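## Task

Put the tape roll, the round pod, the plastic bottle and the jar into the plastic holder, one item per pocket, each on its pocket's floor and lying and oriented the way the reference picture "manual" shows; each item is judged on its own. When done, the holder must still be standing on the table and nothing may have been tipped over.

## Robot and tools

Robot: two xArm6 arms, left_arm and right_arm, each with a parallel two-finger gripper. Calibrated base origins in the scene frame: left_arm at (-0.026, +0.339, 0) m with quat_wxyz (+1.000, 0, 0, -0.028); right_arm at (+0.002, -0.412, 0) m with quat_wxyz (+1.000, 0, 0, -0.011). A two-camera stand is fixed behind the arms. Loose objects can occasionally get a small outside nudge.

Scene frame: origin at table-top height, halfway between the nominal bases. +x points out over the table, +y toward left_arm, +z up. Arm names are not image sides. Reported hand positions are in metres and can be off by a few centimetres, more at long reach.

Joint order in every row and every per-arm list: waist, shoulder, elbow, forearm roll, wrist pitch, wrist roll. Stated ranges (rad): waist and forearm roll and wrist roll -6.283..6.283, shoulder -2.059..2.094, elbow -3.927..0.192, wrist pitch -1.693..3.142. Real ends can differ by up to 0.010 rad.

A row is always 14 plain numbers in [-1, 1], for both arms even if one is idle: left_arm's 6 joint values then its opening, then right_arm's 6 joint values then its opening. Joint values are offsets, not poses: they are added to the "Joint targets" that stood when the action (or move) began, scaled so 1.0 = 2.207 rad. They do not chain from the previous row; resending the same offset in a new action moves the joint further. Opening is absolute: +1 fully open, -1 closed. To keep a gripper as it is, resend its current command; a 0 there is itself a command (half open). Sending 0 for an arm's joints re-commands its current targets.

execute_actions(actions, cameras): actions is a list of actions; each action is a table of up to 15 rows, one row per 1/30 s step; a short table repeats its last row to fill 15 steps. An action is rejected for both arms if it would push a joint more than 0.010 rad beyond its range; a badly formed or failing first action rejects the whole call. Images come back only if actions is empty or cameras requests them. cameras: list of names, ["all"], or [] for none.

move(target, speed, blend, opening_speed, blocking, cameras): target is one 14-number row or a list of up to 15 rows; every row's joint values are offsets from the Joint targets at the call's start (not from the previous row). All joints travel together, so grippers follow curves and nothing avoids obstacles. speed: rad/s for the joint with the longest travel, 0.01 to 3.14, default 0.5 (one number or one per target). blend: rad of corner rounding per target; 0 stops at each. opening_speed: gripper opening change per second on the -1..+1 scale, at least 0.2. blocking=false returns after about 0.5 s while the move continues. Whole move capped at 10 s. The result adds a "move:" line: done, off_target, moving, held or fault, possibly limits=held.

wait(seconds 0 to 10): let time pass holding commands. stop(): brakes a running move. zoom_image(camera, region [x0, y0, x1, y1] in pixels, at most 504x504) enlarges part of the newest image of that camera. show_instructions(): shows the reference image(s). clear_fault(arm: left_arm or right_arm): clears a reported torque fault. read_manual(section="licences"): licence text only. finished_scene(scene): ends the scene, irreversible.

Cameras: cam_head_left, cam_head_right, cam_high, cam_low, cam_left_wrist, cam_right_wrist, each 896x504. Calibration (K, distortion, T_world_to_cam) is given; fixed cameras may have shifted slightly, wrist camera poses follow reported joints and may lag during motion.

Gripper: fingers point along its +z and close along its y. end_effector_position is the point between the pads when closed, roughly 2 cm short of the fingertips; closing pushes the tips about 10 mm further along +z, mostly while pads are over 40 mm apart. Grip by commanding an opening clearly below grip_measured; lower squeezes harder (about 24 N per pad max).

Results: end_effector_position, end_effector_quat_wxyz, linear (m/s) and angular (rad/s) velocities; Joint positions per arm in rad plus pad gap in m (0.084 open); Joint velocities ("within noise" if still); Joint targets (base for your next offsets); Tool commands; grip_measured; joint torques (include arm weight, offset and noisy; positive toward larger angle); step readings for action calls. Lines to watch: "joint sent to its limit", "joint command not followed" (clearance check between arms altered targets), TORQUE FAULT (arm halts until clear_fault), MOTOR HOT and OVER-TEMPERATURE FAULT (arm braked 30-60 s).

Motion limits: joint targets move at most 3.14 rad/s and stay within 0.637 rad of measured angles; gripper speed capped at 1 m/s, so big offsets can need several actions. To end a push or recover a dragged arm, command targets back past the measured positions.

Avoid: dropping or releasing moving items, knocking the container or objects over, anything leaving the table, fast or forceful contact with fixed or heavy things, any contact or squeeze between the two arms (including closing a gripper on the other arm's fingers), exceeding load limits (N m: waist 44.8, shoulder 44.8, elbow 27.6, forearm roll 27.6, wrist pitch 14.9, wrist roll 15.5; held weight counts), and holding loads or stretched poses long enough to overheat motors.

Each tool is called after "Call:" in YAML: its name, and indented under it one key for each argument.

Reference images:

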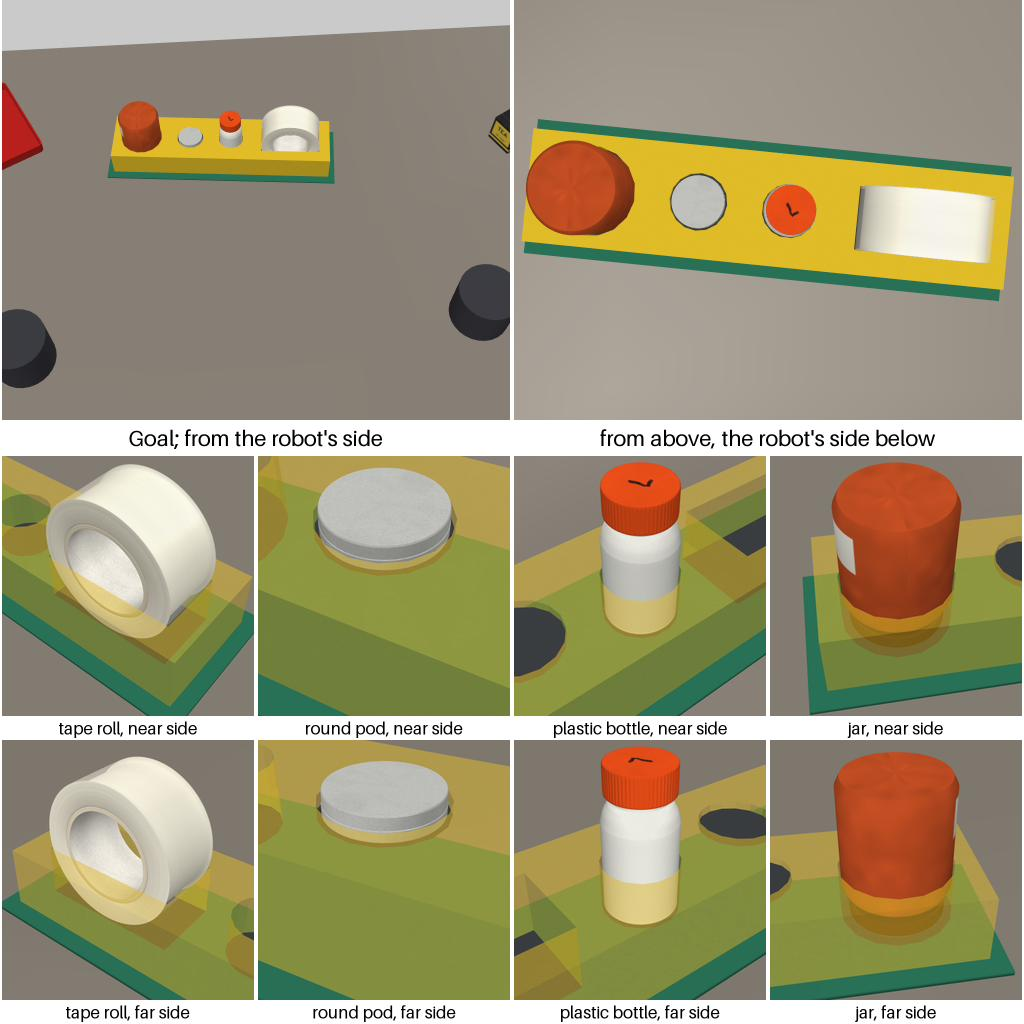

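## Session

Call:
execute_actions:
  actions: []

Call:
show_instructions:

Scene clock: 0.00 s.
left_arm: end_effector_position=(+0.6125, -0.1645, +0.3499) grip_measured=+1.00 end_effector_quat_wxyz=(+0.316, +0.675, -0.247, +0.620) | right_arm: end_effector_position=(+0.4648, -0.5017, +0.2923) grip_measured=+1.00 end_effector_quat_wxyz=(-0.152, +0.590, +0.777, +0.155)
Joint positions: left_arm=[-0.605 0.638 -1.877 -2.635 0.339 2.545 0.084] | right_arm=[-0.368 0.128 -1.461 0.378 1.56 -2.28 0.084]
Joint velocities: within noise
Joint torques (N m): no reading
Joint targets: left_arm=[-0.605 0.638 -1.877 -2.635 0.339 2.545] | right_arm=[-0.368 0.128 -1.461 0.378 1.560 -2.280]
Tool commands: left_gripper/opening=+1.0 right_gripper/opening=+1.0
camera_calibration:
cam_left_wrist: T_world_to_cam=[[-0.717475, -0.686361, 0.118904, 0.317297], [-0.0943953, -0.0733223, -0.992831, 0.468313], [0.690159, -0.723555, -0.0121823, -0.407349], [0, 0, 0, 1]] pos_world=[0.552995, -0.0426216, 0.422265]
cam_right_wrist: T_world_to_cam=[[0.970606, 0.230497, 0.0692463, -0.318615], [0.238668, -0.884737, -0.400348, -0.371163], [-0.0310144, 0.405107, -0.913743, 0.616697], [0, 0, 0, 1]] pos_world=[0.416961, -0.50477, 0.436971]

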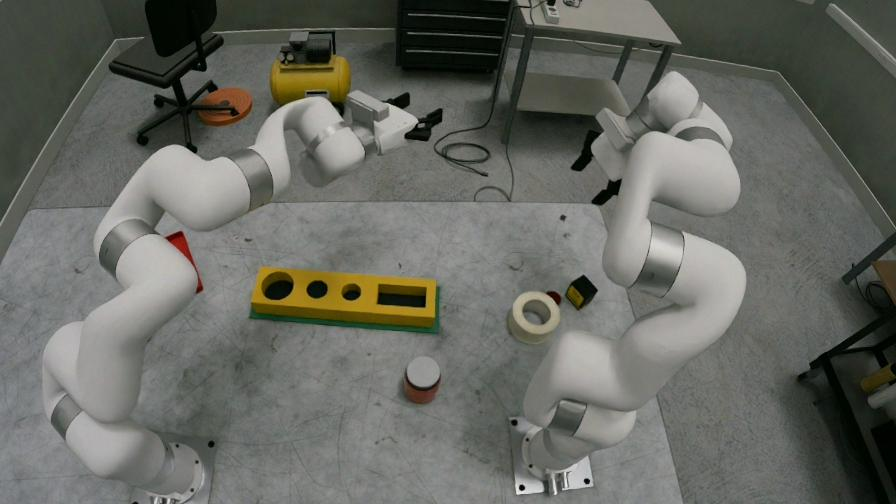

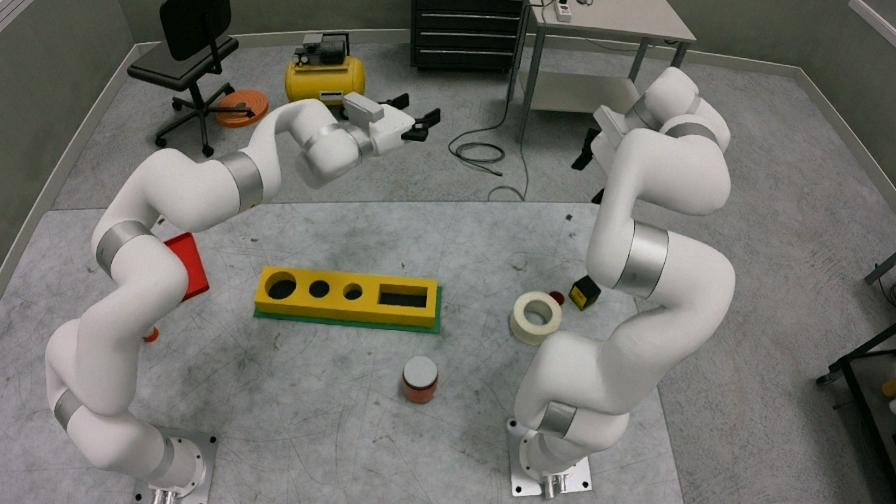

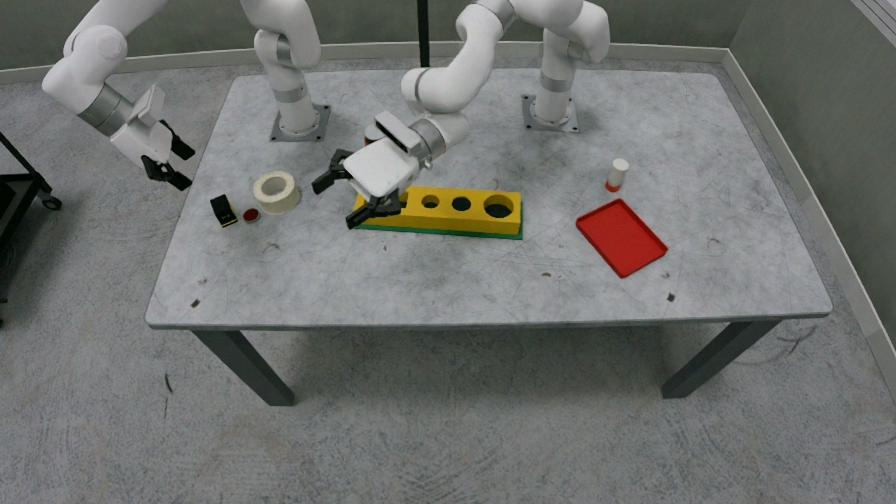

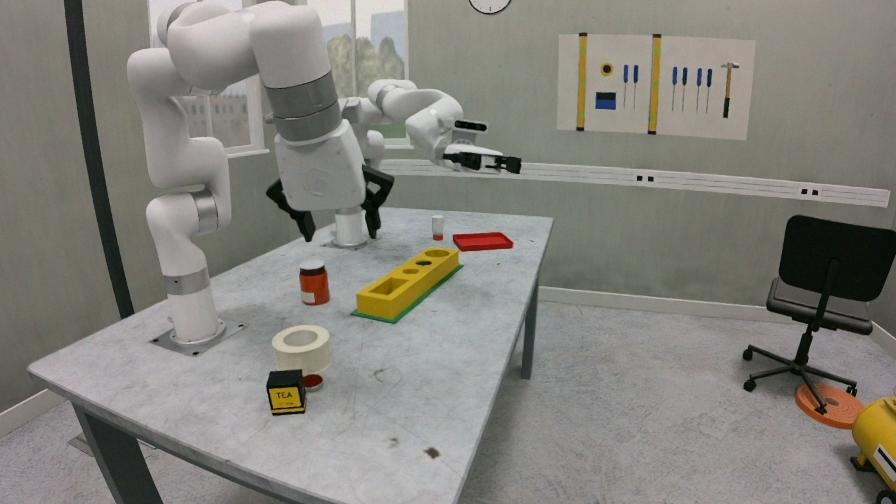

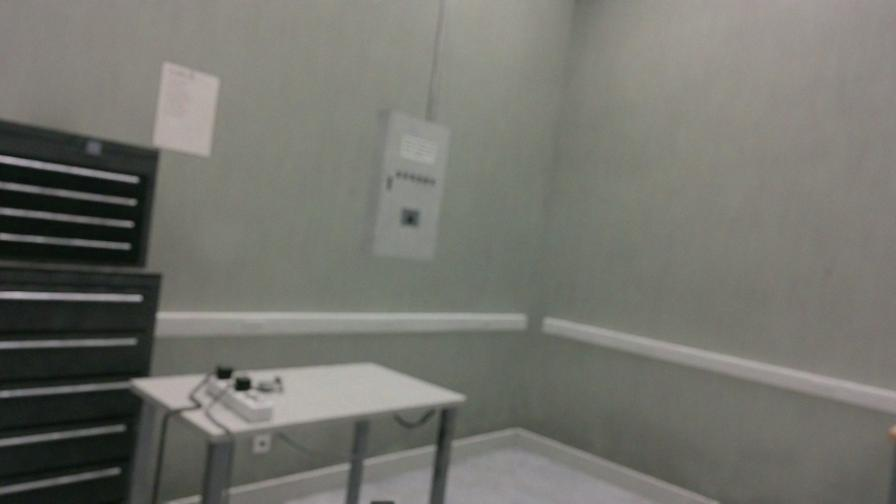

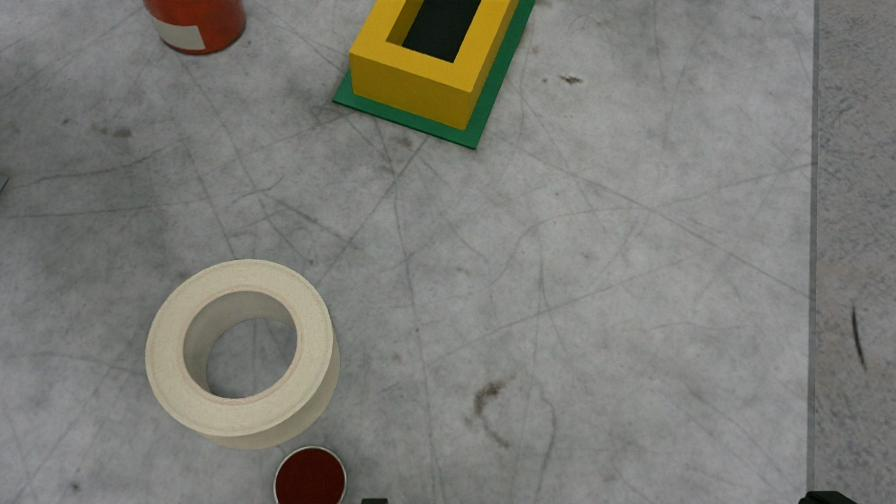

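Reference images for this scene: manual.

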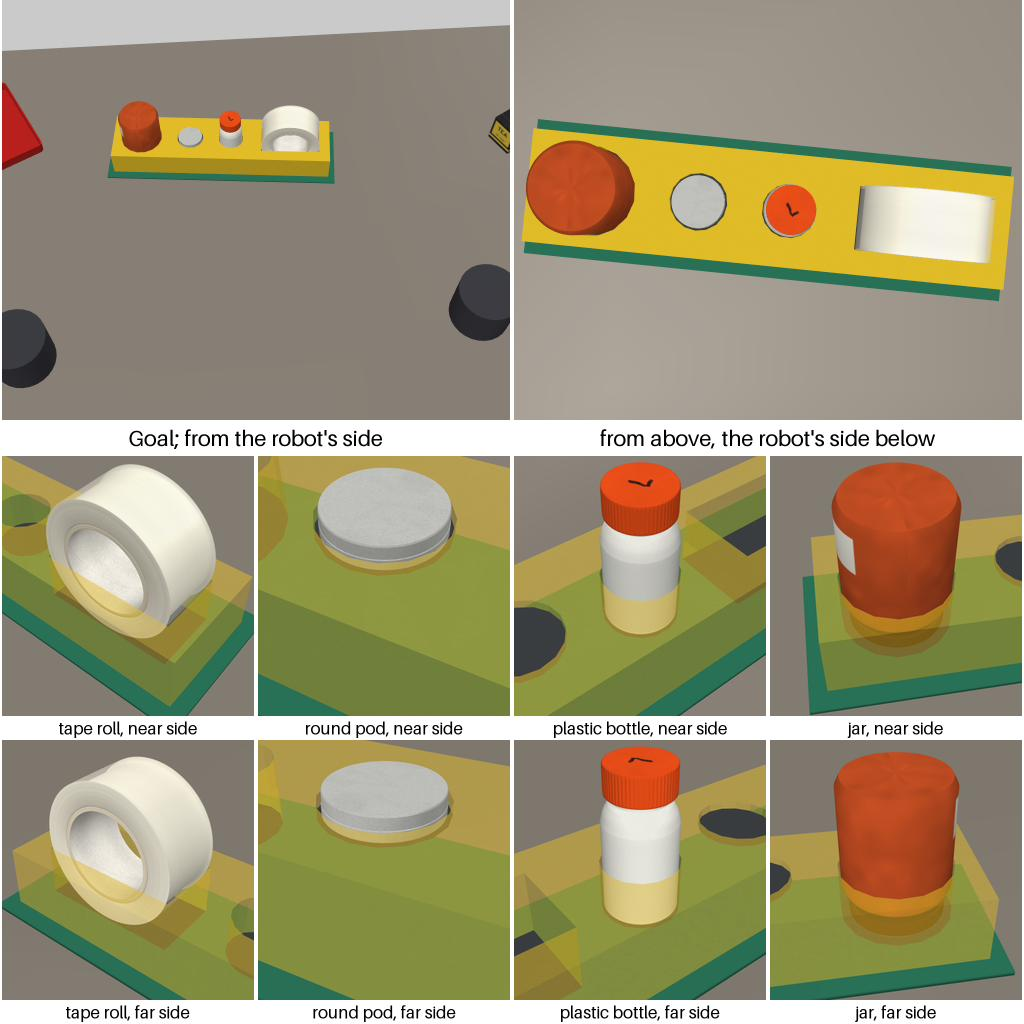

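Call:
move:
  target: [0.07046,-0.21208,0.06781,0.59697,0.34816,-0.65587,1,0.14227,-0.09592,-0.02698,-0.08564,0.07148,0.57045,1]
  speed: 1.4

Call:
move:
  target: [0.07046,-0.21208,0.06781,0.59697,0.34816,-0.65587,1,0.14227,-0.09592,-0.02698,-0.08564,0.07148,0.57045,1]
  speed: 1.4
  cameras: ["all"]

Scene clock: 50.20 s.
left_arm: end_effector_position=(+0.4308, -0.1249, +0.5611) grip_measured=+1.00 end_effector_quat_wxyz=(+0.518, +0.640, -0.453, +0.342) | right_arm: end_effector_position=(+0.4207, -0.3945, +0.3902) grip_measured=+1.00 end_effector_quat_wxyz=(-0.109, +0.881, +0.460, +0.001)
Joint positions: left_arm=[-0.449 0.17 -1.727 -1.318 1.107 1.098 0.084] | right_arm=[-0.054 -0.084 -1.521 0.189 1.718 -1.021 0.084]
Joint torques (N m): left_arm=[2.74 -28.54 -10.5 1.59 0.77 -1.6] | right_arm=[3.43 -21.47 -12.28 -2.32 0.82 2.27]
Joint targets: left_arm=[-0.449 0.169 -1.727 -1.318 1.107 1.098] | right_arm=[-0.054 -0.084 -1.521 0.189 1.718 -1.021]
move: done

Scene clock: 51.87 s.
left_arm: end_effector_position=(+0.3002, +0.2200, +0.4799) grip_measured=+1.00 end_effector_quat_wxyz=(+0.000, +1.000, +0.000, +0.000) | right_arm: end_effector_position=(+0.3401, -0.3297, +0.4801) grip_measured=+1.00 end_effector_quat_wxyz=(+0.000, +1.000, +0.000, +0.000)
Joint positions: left_arm=[-0.294 -0.299 -1.577 0 1.876 -0.35 0.084] | right_arm=[0.26 -0.296 -1.58 0 1.876 0.238 0.084]
Joint torques (N m): left_arm=[2.73 -17.11 -8.73 2.6 -0.11 -1.62] | right_arm=[3.67 -15.36 -11.35 -3 0.41 2.18]
Joint targets: left_arm=[-0.294 -0.299 -1.577 0.000 1.876 -0.350] | right_arm=[0.260 -0.296 -1.580 0.000 1.876 0.238]
move: done
camera_calibration:
cam_left_wrist: T_world_to_cam=[[-0.000495355, -0.999942, -0.0107476, 0.257701], [-0.999765, 0.000728172, -0.0216692, 0.385468], [0.0216758, 0.0107343, -0.999707, 0.601119], [0, 0, 0, 1]] pos_world=[0.372475, 0.250953, 0.612066]
cam_right_wrist: T_world_to_cam=[[-0.0196066, -0.999663, 0.0170063, -0.293899], [-0.99957, 0.0199701, 0.0214749, 0.40279], [-0.0218072, -0.0165779, -0.999625, 0.613815], [0, 0, 0, 1]] pos_world=[0.41024, -0.291668, 0.609933]

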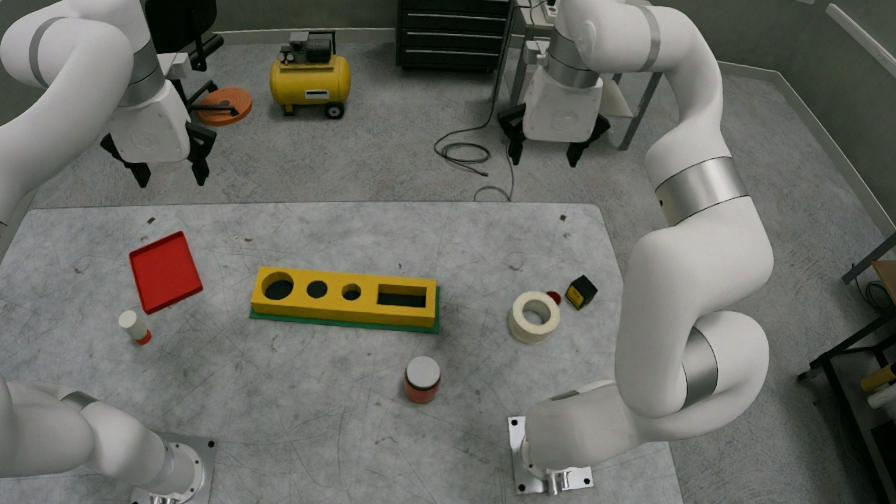

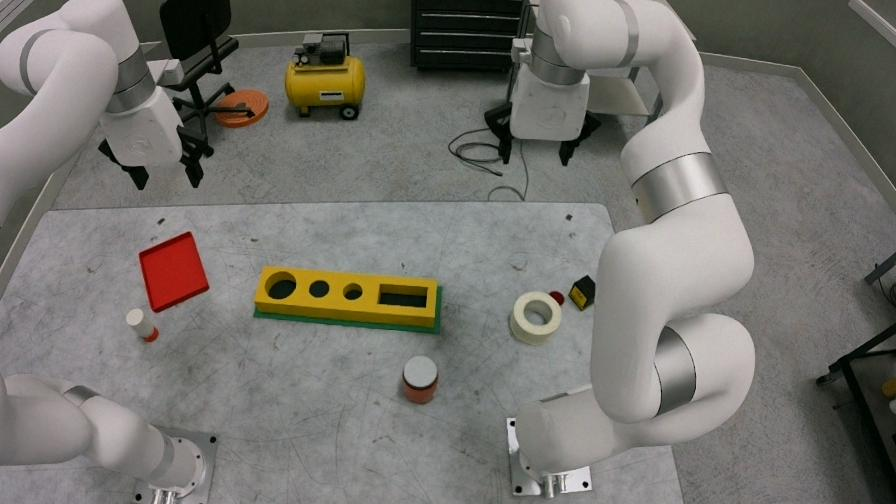

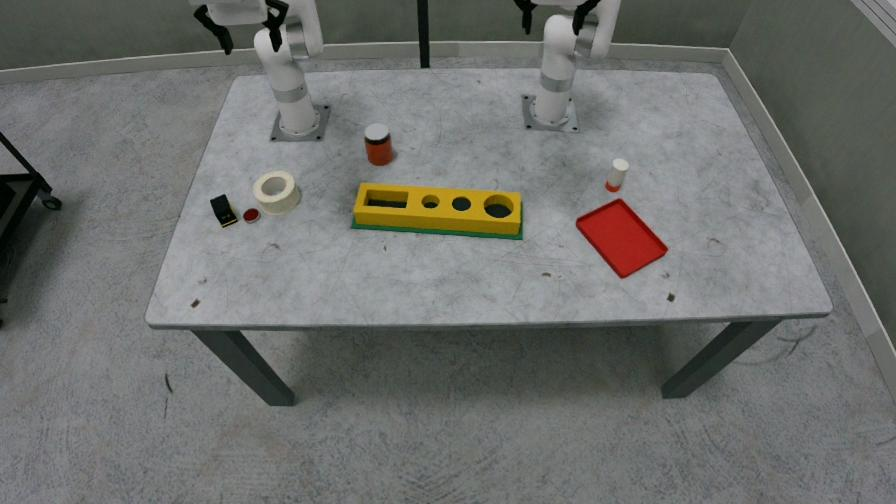

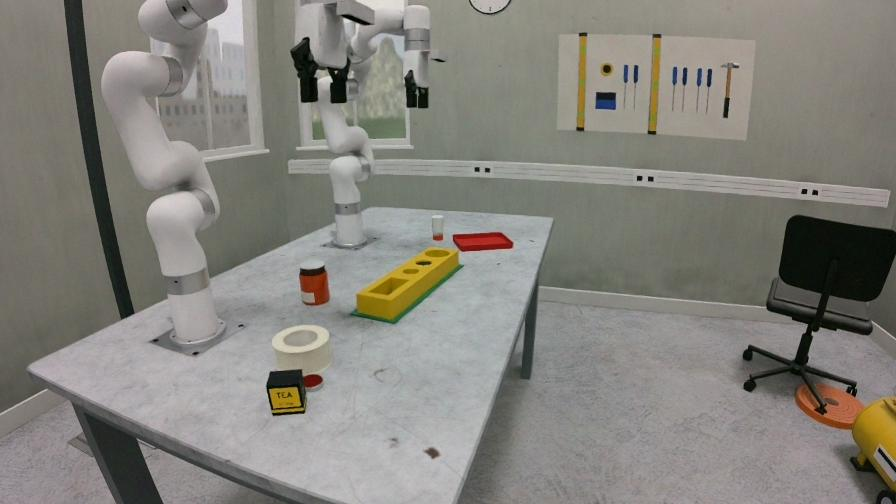

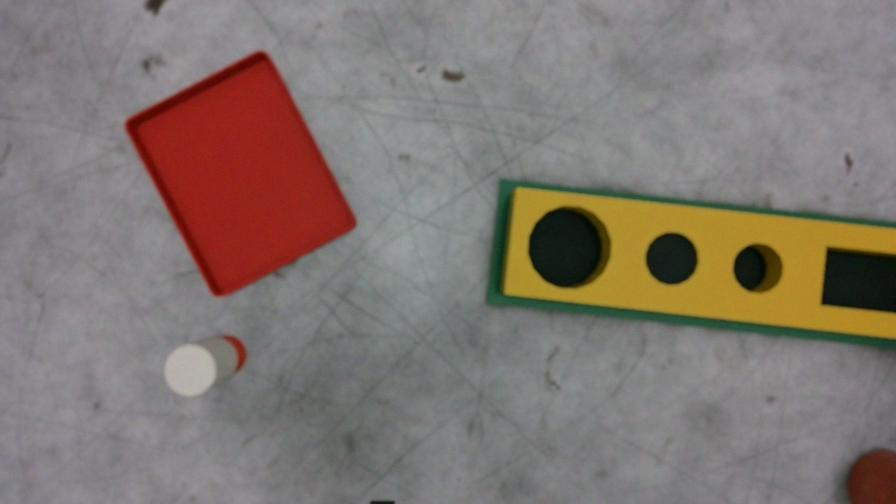

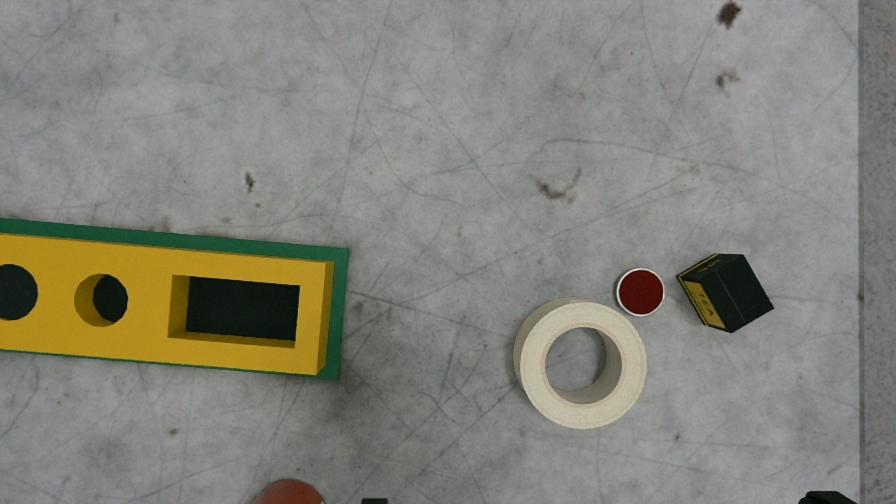

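Call:
zoom_image:
  camera: "cam_right_wrist"
  region: [140, 230, 370, 400]

Call:
zoom_image:
  camera: "cam_left_wrist"
  region: [480, 170, 730, 330]

Call:
zoom_image:
  camera: "cam_left_wrist"
  region: [640, 190, 896, 360]

Call:
zoom_image:
  camera: "cam_right_wrist"
  region: [500, 240, 800, 440]

Call:
zoom_image:
  camera: "cam_left_wrist"
  region: [140, 310, 280, 420]

Scaled by 2.191 from the camera's 896x504 image, which has a finer 1280x720 frame.

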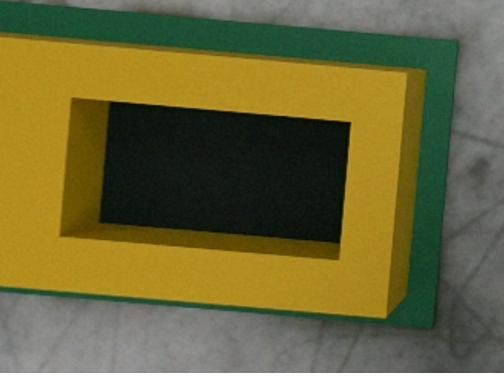

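Scaled by 2.016 from the camera's 896x504 image, which has a finer 1280x720 frame.

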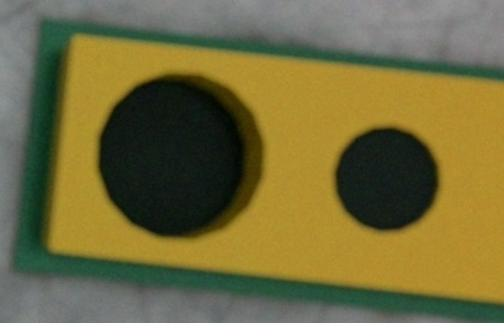

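Scaled by 1.969 from the camera's 896x504 image, which has a finer 1280x720 frame.

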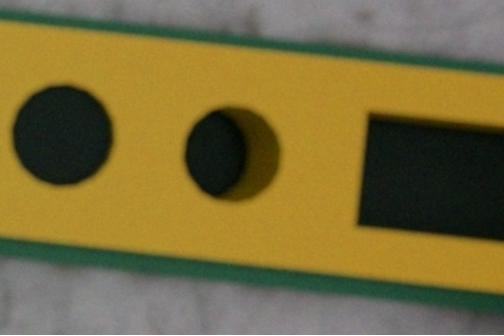

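Scaled by 1.680 from the camera's 896x504 image, which has a finer 1280x720 frame.

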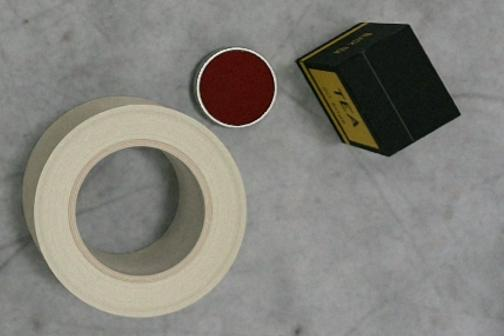

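Scaled by 3.600 from the camera's 896x504 image, which has a finer 1280x720 frame.

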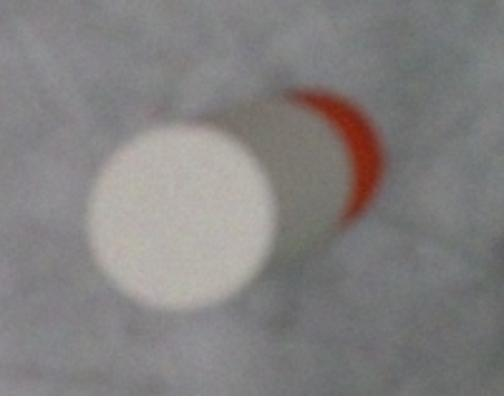

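Call:
move:
  target:
    - [0.34037,-0.04323,0.48052,0,-0.43729,0.59356,1,0.38251,-0.15945,0.16153,0,-0.00208,0.38251,1]
    - [0.34037,0.04681,0.52438,0,-0.57118,0.59356,1,0.38251,-0.15945,0.16153,0,-0.00208,0.38251,1]
  speed: [1.0,0.4]
  blend: [0.02,0]
  cameras: ["cam_head_left","cam_high","cam_low","cam_left_wrist","cam_right_wrist"]

Scene clock: 234.97 s.
left_arm: end_effector_position=(+0.2821, +0.4696, +0.0701) grip_measured=+1.00 end_effector_quat_wxyz=(+0.000, +0.961, -0.276, +0.000) | right_arm: end_effector_position=(+0.1201, -0.1899, +0.4502) grip_measured=+1.00 end_effector_quat_wxyz=(+0.000, +1.000, +0.000, +0.000)
Joint positions: left_arm=[0.458 -0.195 -0.42 0 0.615 0.96 0.084] | right_arm=[1.104 -0.648 -1.224 0 1.871 1.082 0.084]
Joint torques (N m): left_arm=[2.58 -5.79 -8.03 2.04 -2.93 0.52] | right_arm=[3.68 -8.17 -7.47 0.84 -4.38 1.67]
Joint targets: left_arm=[0.458 -0.195 -0.420 0.000 0.615 0.960] | right_arm=[1.104 -0.648 -1.224 0.000 1.871 1.082]
move: done
camera_calibration:
cam_left_wrist: T_world_to_cam=[[-0.530237, -0.847774, -0.0113327, 0.58087], [-0.847491, 0.530354, -0.0220051, 0.0667111], [0.0246657, -0.00206355, -0.999694, 0.194175], [0, 0, 0, 1]] pos_world=[0.359746, 0.457467, 0.202167]
cam_right_wrist: T_world_to_cam=[[-0.0195106, -0.999668, 0.0168033, -0.157852], [-0.999574, 0.0198681, 0.0213803, 0.180775], [-0.0217071, -0.016379, -0.99963, 0.581462], [0, 0, 0, 1]] pos_world=[0.19024, -0.151867, 0.580034]
Images, in order (width x height): cam_head_left 896x504, cam_high 896x504, cam_low 896x504, cam_left_wrist 896x504, cam_right_wrist 896x504.

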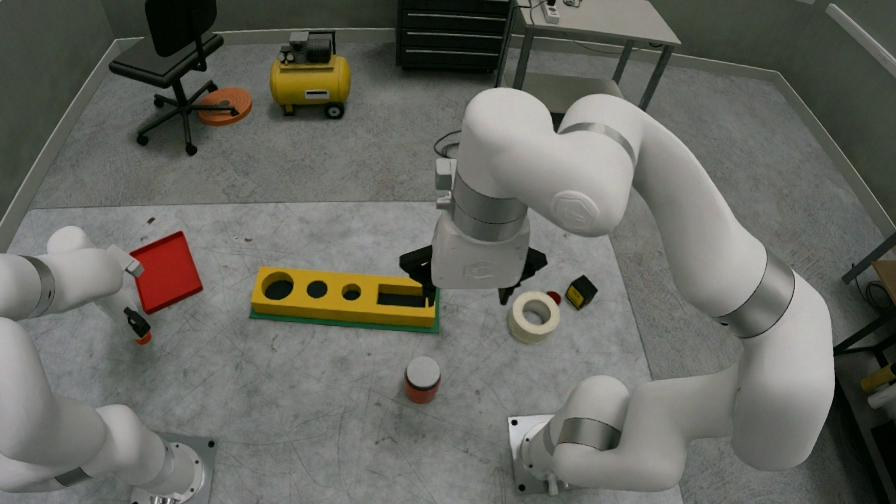

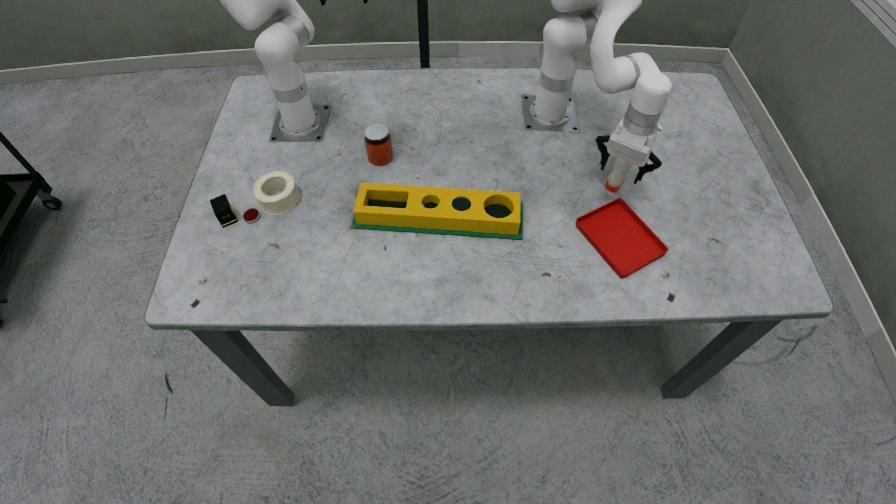

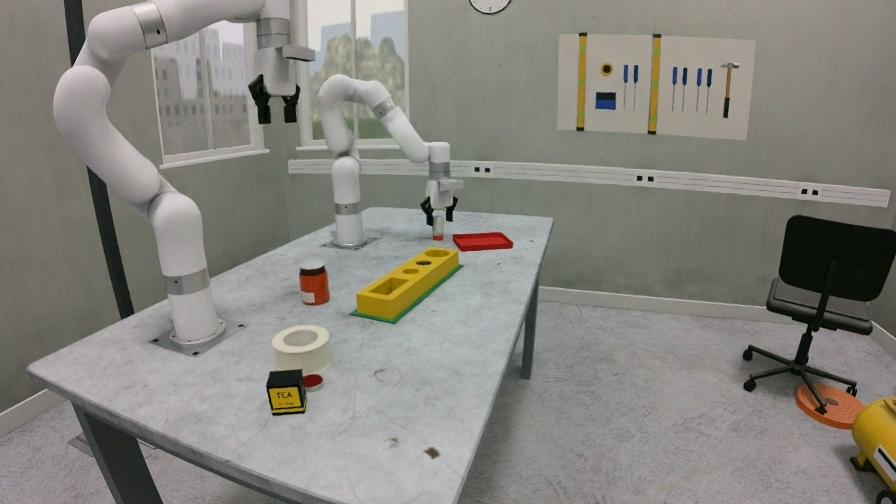

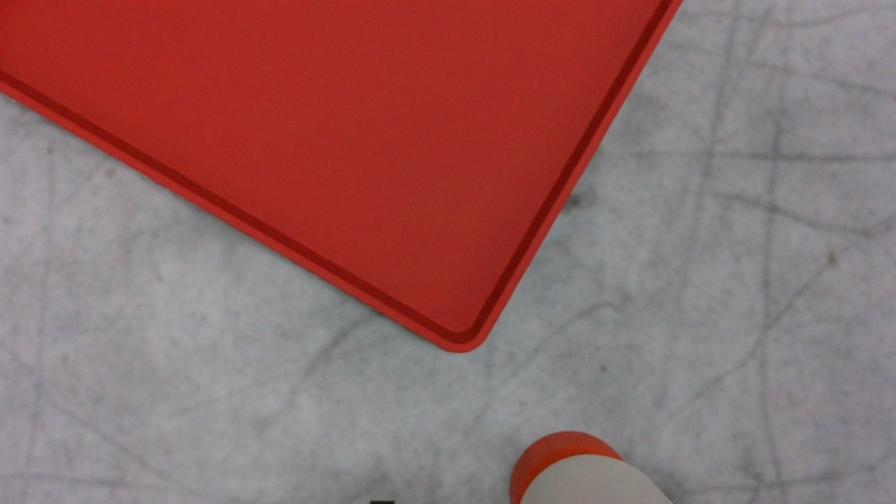

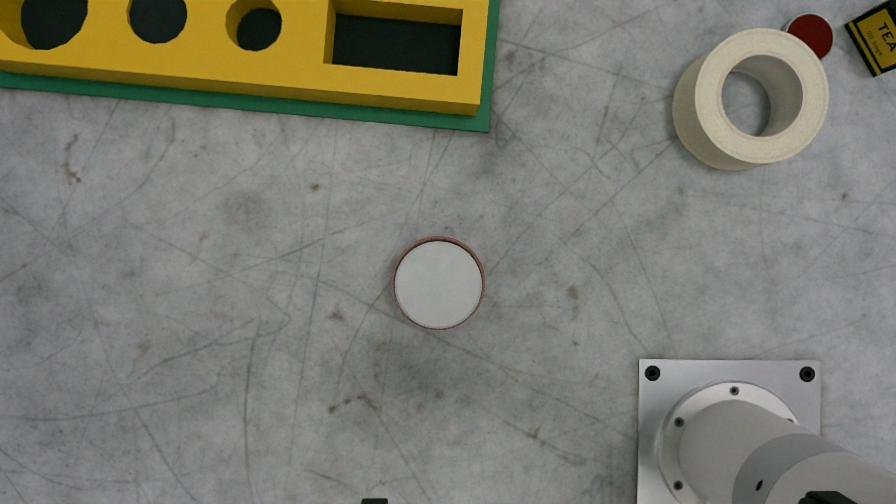

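Call:
move:
  target:
    - [0,0,0,0,0,0,-1,0,0,0,0,0,0,1]
    - [0,-0.1228,-0.0875,0,0.2098,0,-1,-0.089,0.049,0.06,0.199,-0.06,-0.022,1]
    - [-0.1648,0.0179,-0.1517,-0.7011,0.4468,0.5762,-1,-0.3561,0.1971,0.2388,0.7956,-0.2414,-0.0876,1]
    - [-0.1648,0.0179,-0.1517,-0.7011,0.4468,0.5762,-1,-0.2027,0.2894,0.1343,0.8981,-0.3616,-0.1138,1]
  speed: [0.5,0.8,1.1,0.6]
  blend: [0,0.08,0.08,0]
  opening_speed: 0.7
  cameras: ["cam_head_left","cam_high","cam_low"]

Scene clock: 291.07 s.
left_arm: end_effector_position=(+0.3607, +0.0998, +0.3610) grip_measured=-0.06 end_effector_quat_wxyz=(+0.500, +0.500, -0.500, +0.500) | right_arm: end_effector_position=(+0.3581, +0.0609, +0.3601) grip_measured=+1.00 end_effector_quat_wxyz=(+0.500, -0.500, +0.500, +0.500)
Joint positions: left_arm=[0.094 -0.156 -0.755 -1.548 1.601 2.232 0.042] | right_arm=[0.657 -0.009 -0.927 1.982 1.073 0.831 0.084]
Joint torques (N m): left_arm=[-3.61 -8.59 -12.79 -4.85 2.26 0.75] | right_arm=[3.74 -16.1 -12.62 4 -0.58 -1.98]
Joint targets: left_arm=[0.094 -0.156 -0.755 -1.548 1.601 2.232] | right_arm=[0.657 -0.009 -0.927 1.982 1.073 0.831]
move: done
Images, in order (width x height): cam_head_left 896x504, cam_high 896x504, cam_low 896x504.

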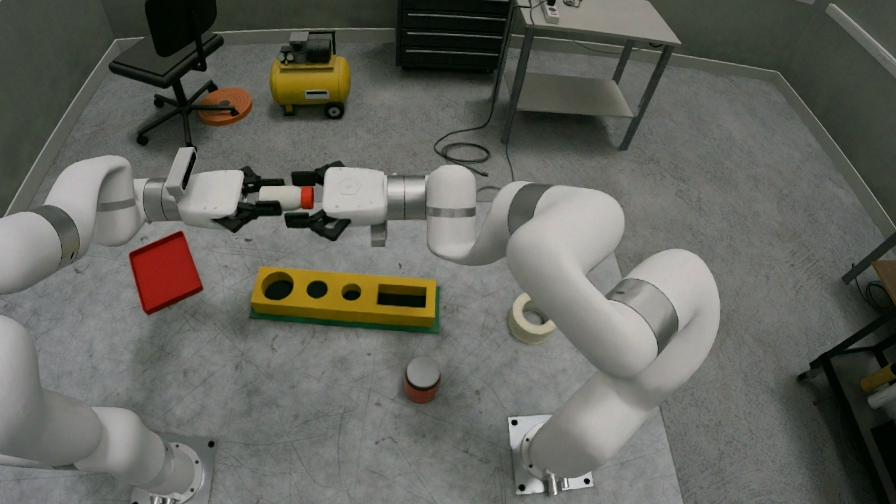

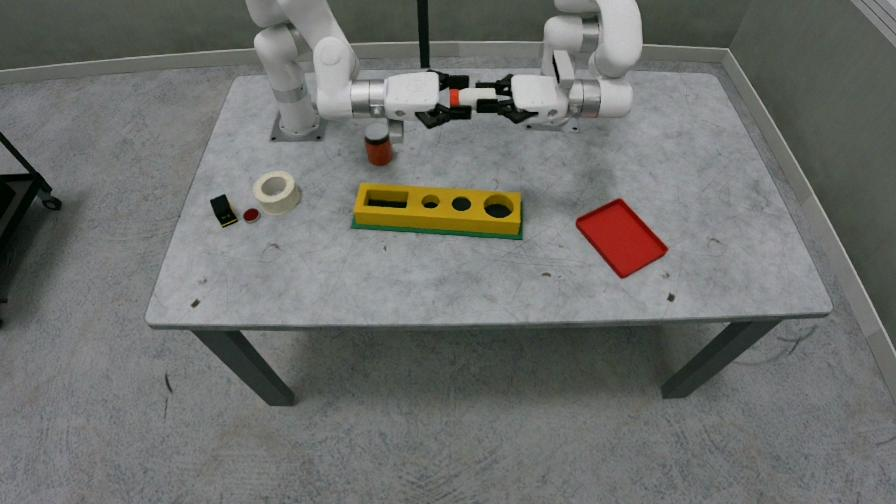

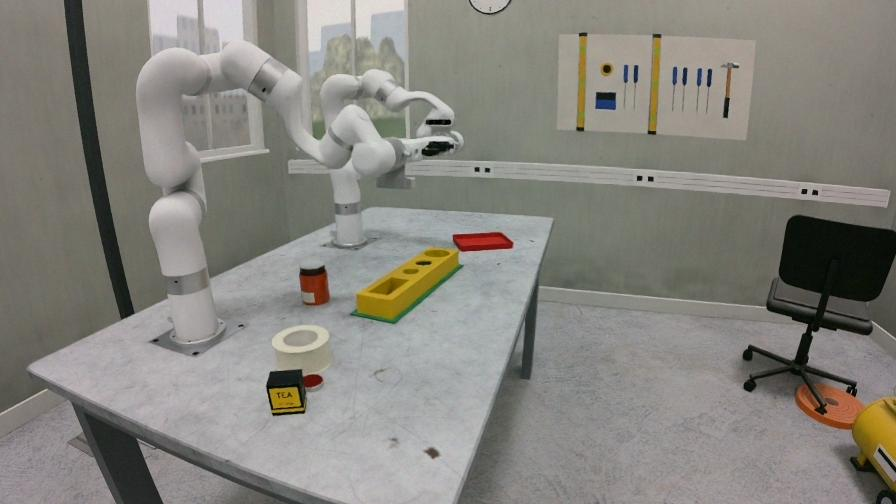

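Call:
zoom_image:
  camera: "cam_head_left"
  region: [220, 150, 400, 250]

Call:
zoom_image:
  camera: "cam_high"
  region: [390, 50, 570, 150]

Scaled by 2.800 from the camera's 896x504 image, which has a finer 1280x720 frame.

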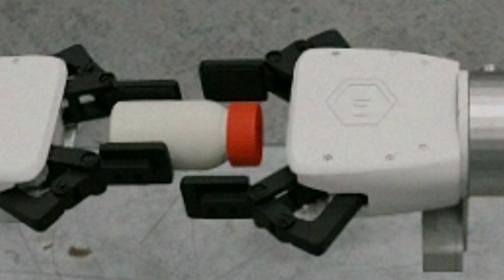

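Scaled by 2.800 from the camera's 896x504 image, which has a finer 1280x720 frame.

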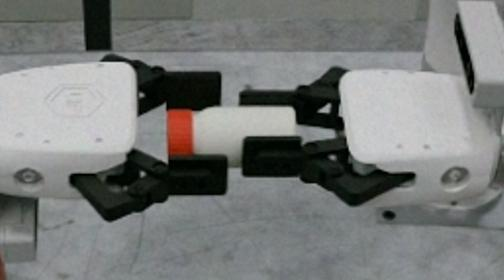

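Call:
move:
  target:
    - [0,0,0,0,0,0,-1,-0.0111,-0.0102,0.0125,-0.0074,0.0091,0.0015,1]
    - [0,0,0,0,0,0,-1,-0.0111,-0.0102,0.0125,-0.0074,0.0091,0.0015,-1]
  speed: 0.1
  opening_speed: 0.7
  cameras: ["cam_high"]

Call:
zoom_image:
  camera: "cam_high"
  region: [390, 50, 570, 150]

Scene clock: 317.30 s.
left_arm: end_effector_position=(+0.3606, +0.0997, +0.3611) grip_measured=-0.06 end_effector_quat_wxyz=(+0.500, +0.499, -0.500, +0.500) | right_arm: end_effector_position=(+0.3584, +0.0490, +0.3595) grip_measured=-0.05 end_effector_quat_wxyz=(+0.500, -0.500, +0.501, +0.500)
Joint positions: left_arm=[0.094 -0.156 -0.755 -1.548 1.602 2.232 0.042] | right_arm=[0.631 -0.031 -0.9 1.965 1.092 0.835 0.042]
Joint torques (N m): left_arm=[6.63 -8.58 -19.46 -14.39 -7.08 -1.44] | right_arm=[22.76 -21.68 -8.76 -10.61 16.11 2.3]
Joint targets: left_arm=[0.094 -0.156 -0.755 -1.548 1.601 2.232] | right_arm=[0.632 -0.031 -0.900 1.965 1.093 0.835]
move: done
Images, in order (width x height): cam_high 896x504.

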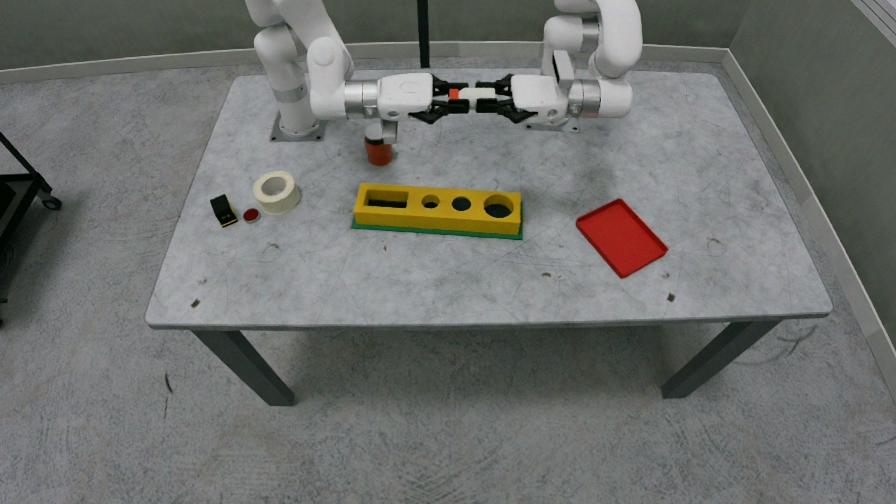

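Scaled by 2.800 from the camera's 896x504 image, which has a finer 1280x720 frame.

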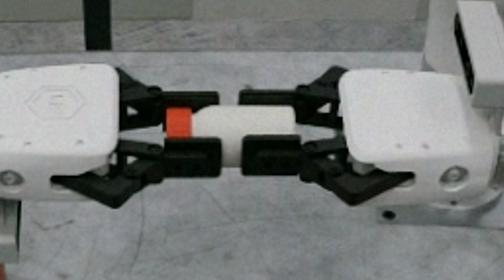

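Call:
move:
  target:
    - [0,0,0,0,0,0,1,0,0,0,0,0,0,-1]
    - [0.1567,0.0396,-0.0444,0.0981,0.1236,0.0117,1,0,0,0,0,0,0,-1]
    - [0.1567,0.0396,-0.0444,0.0981,0.1236,0.0117,1,0.1063,0.1293,-0.2177,-0.8904,0.015,0.0045,-1]
    - [0.1567,0.0396,-0.0444,0.0981,0.1236,0.0117,1,0.1063,0.1634,-0.1704,-0.8904,-0.0664,0.0045,-1]
  speed: [0.5,0.4,1.0,0.3]
  blend: [0,0.05,0.1,0]
  opening_speed: 1.3
  cameras: ["cam_head_left","cam_head_right","cam_high","cam_low"]

Scene clock: 333.07 s.
left_arm: end_effector_position=(+0.3608, +0.2198, +0.3609) grip_measured=+1.00 end_effector_quat_wxyz=(+0.500, +0.500, -0.500, +0.500) | right_arm: end_effector_position=(+0.3617, -0.0063, +0.1303) grip_measured=-0.07 end_effector_quat_wxyz=(+0.000, +1.000, +0.000, +0.000)
Joint positions: left_arm=[0.44 -0.068 -0.853 -1.331 1.874 2.258 0.084] | right_arm=[0.867 0.329 -1.276 0 0.947 0.844 0.041]
Joint torques (N m): left_arm=[2.74 -9.25 -12.25 0.53 1.54 1.38] | right_arm=[3.41 -22.93 -8.65 -2.98 -4.75 2.18]
Joint targets: left_arm=[0.440 -0.068 -0.853 -1.331 1.874 2.258] | right_arm=[0.867 0.329 -1.276 0.000 0.947 0.844]
move: done; blend cut to 0.0898 rad at target 3
Images, in order (width x height): cam_head_left 896x504, cam_head_right 896x504, cam_high 896x504, cam_low 896x504.

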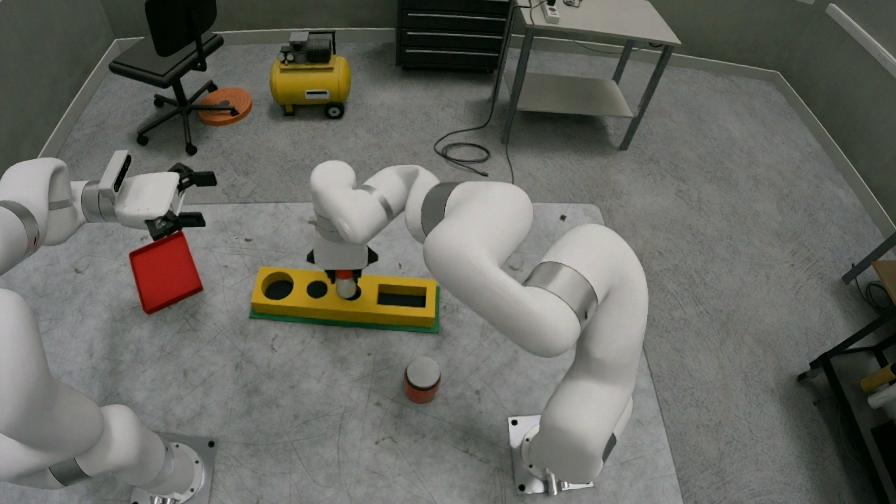

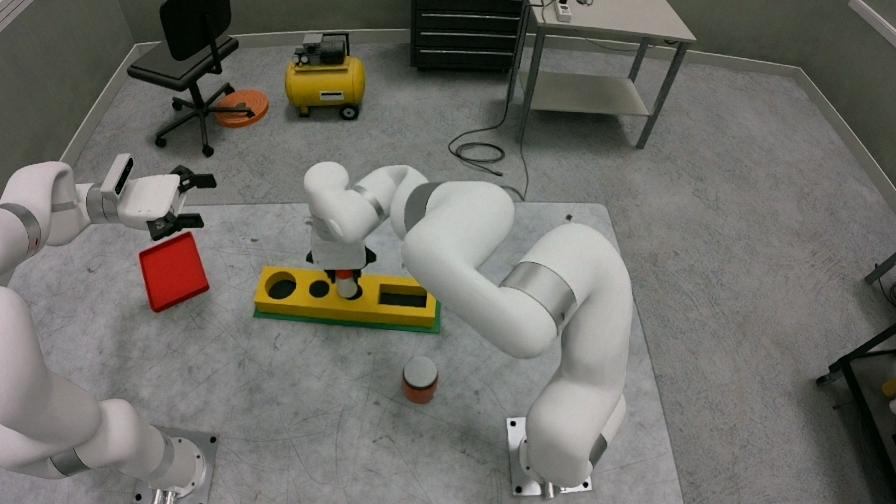

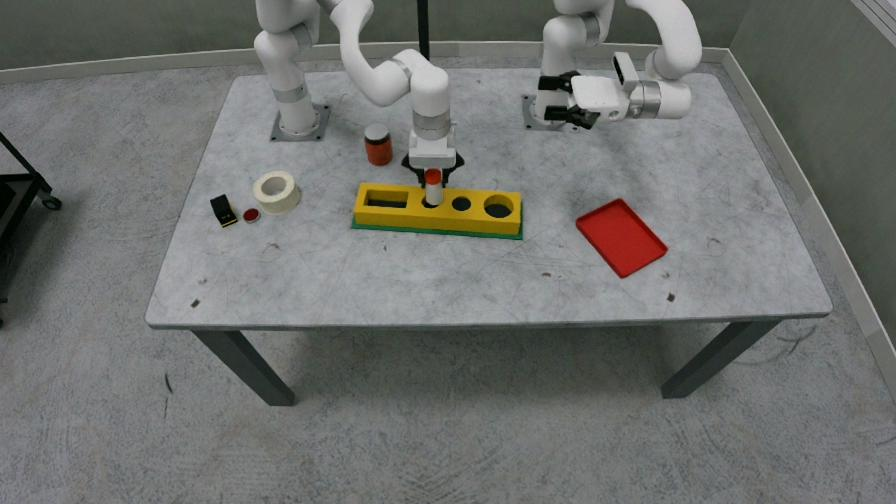

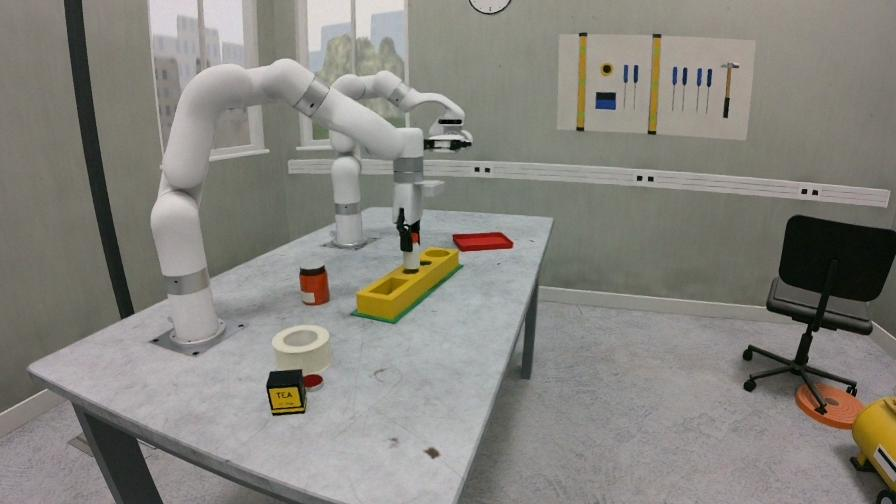

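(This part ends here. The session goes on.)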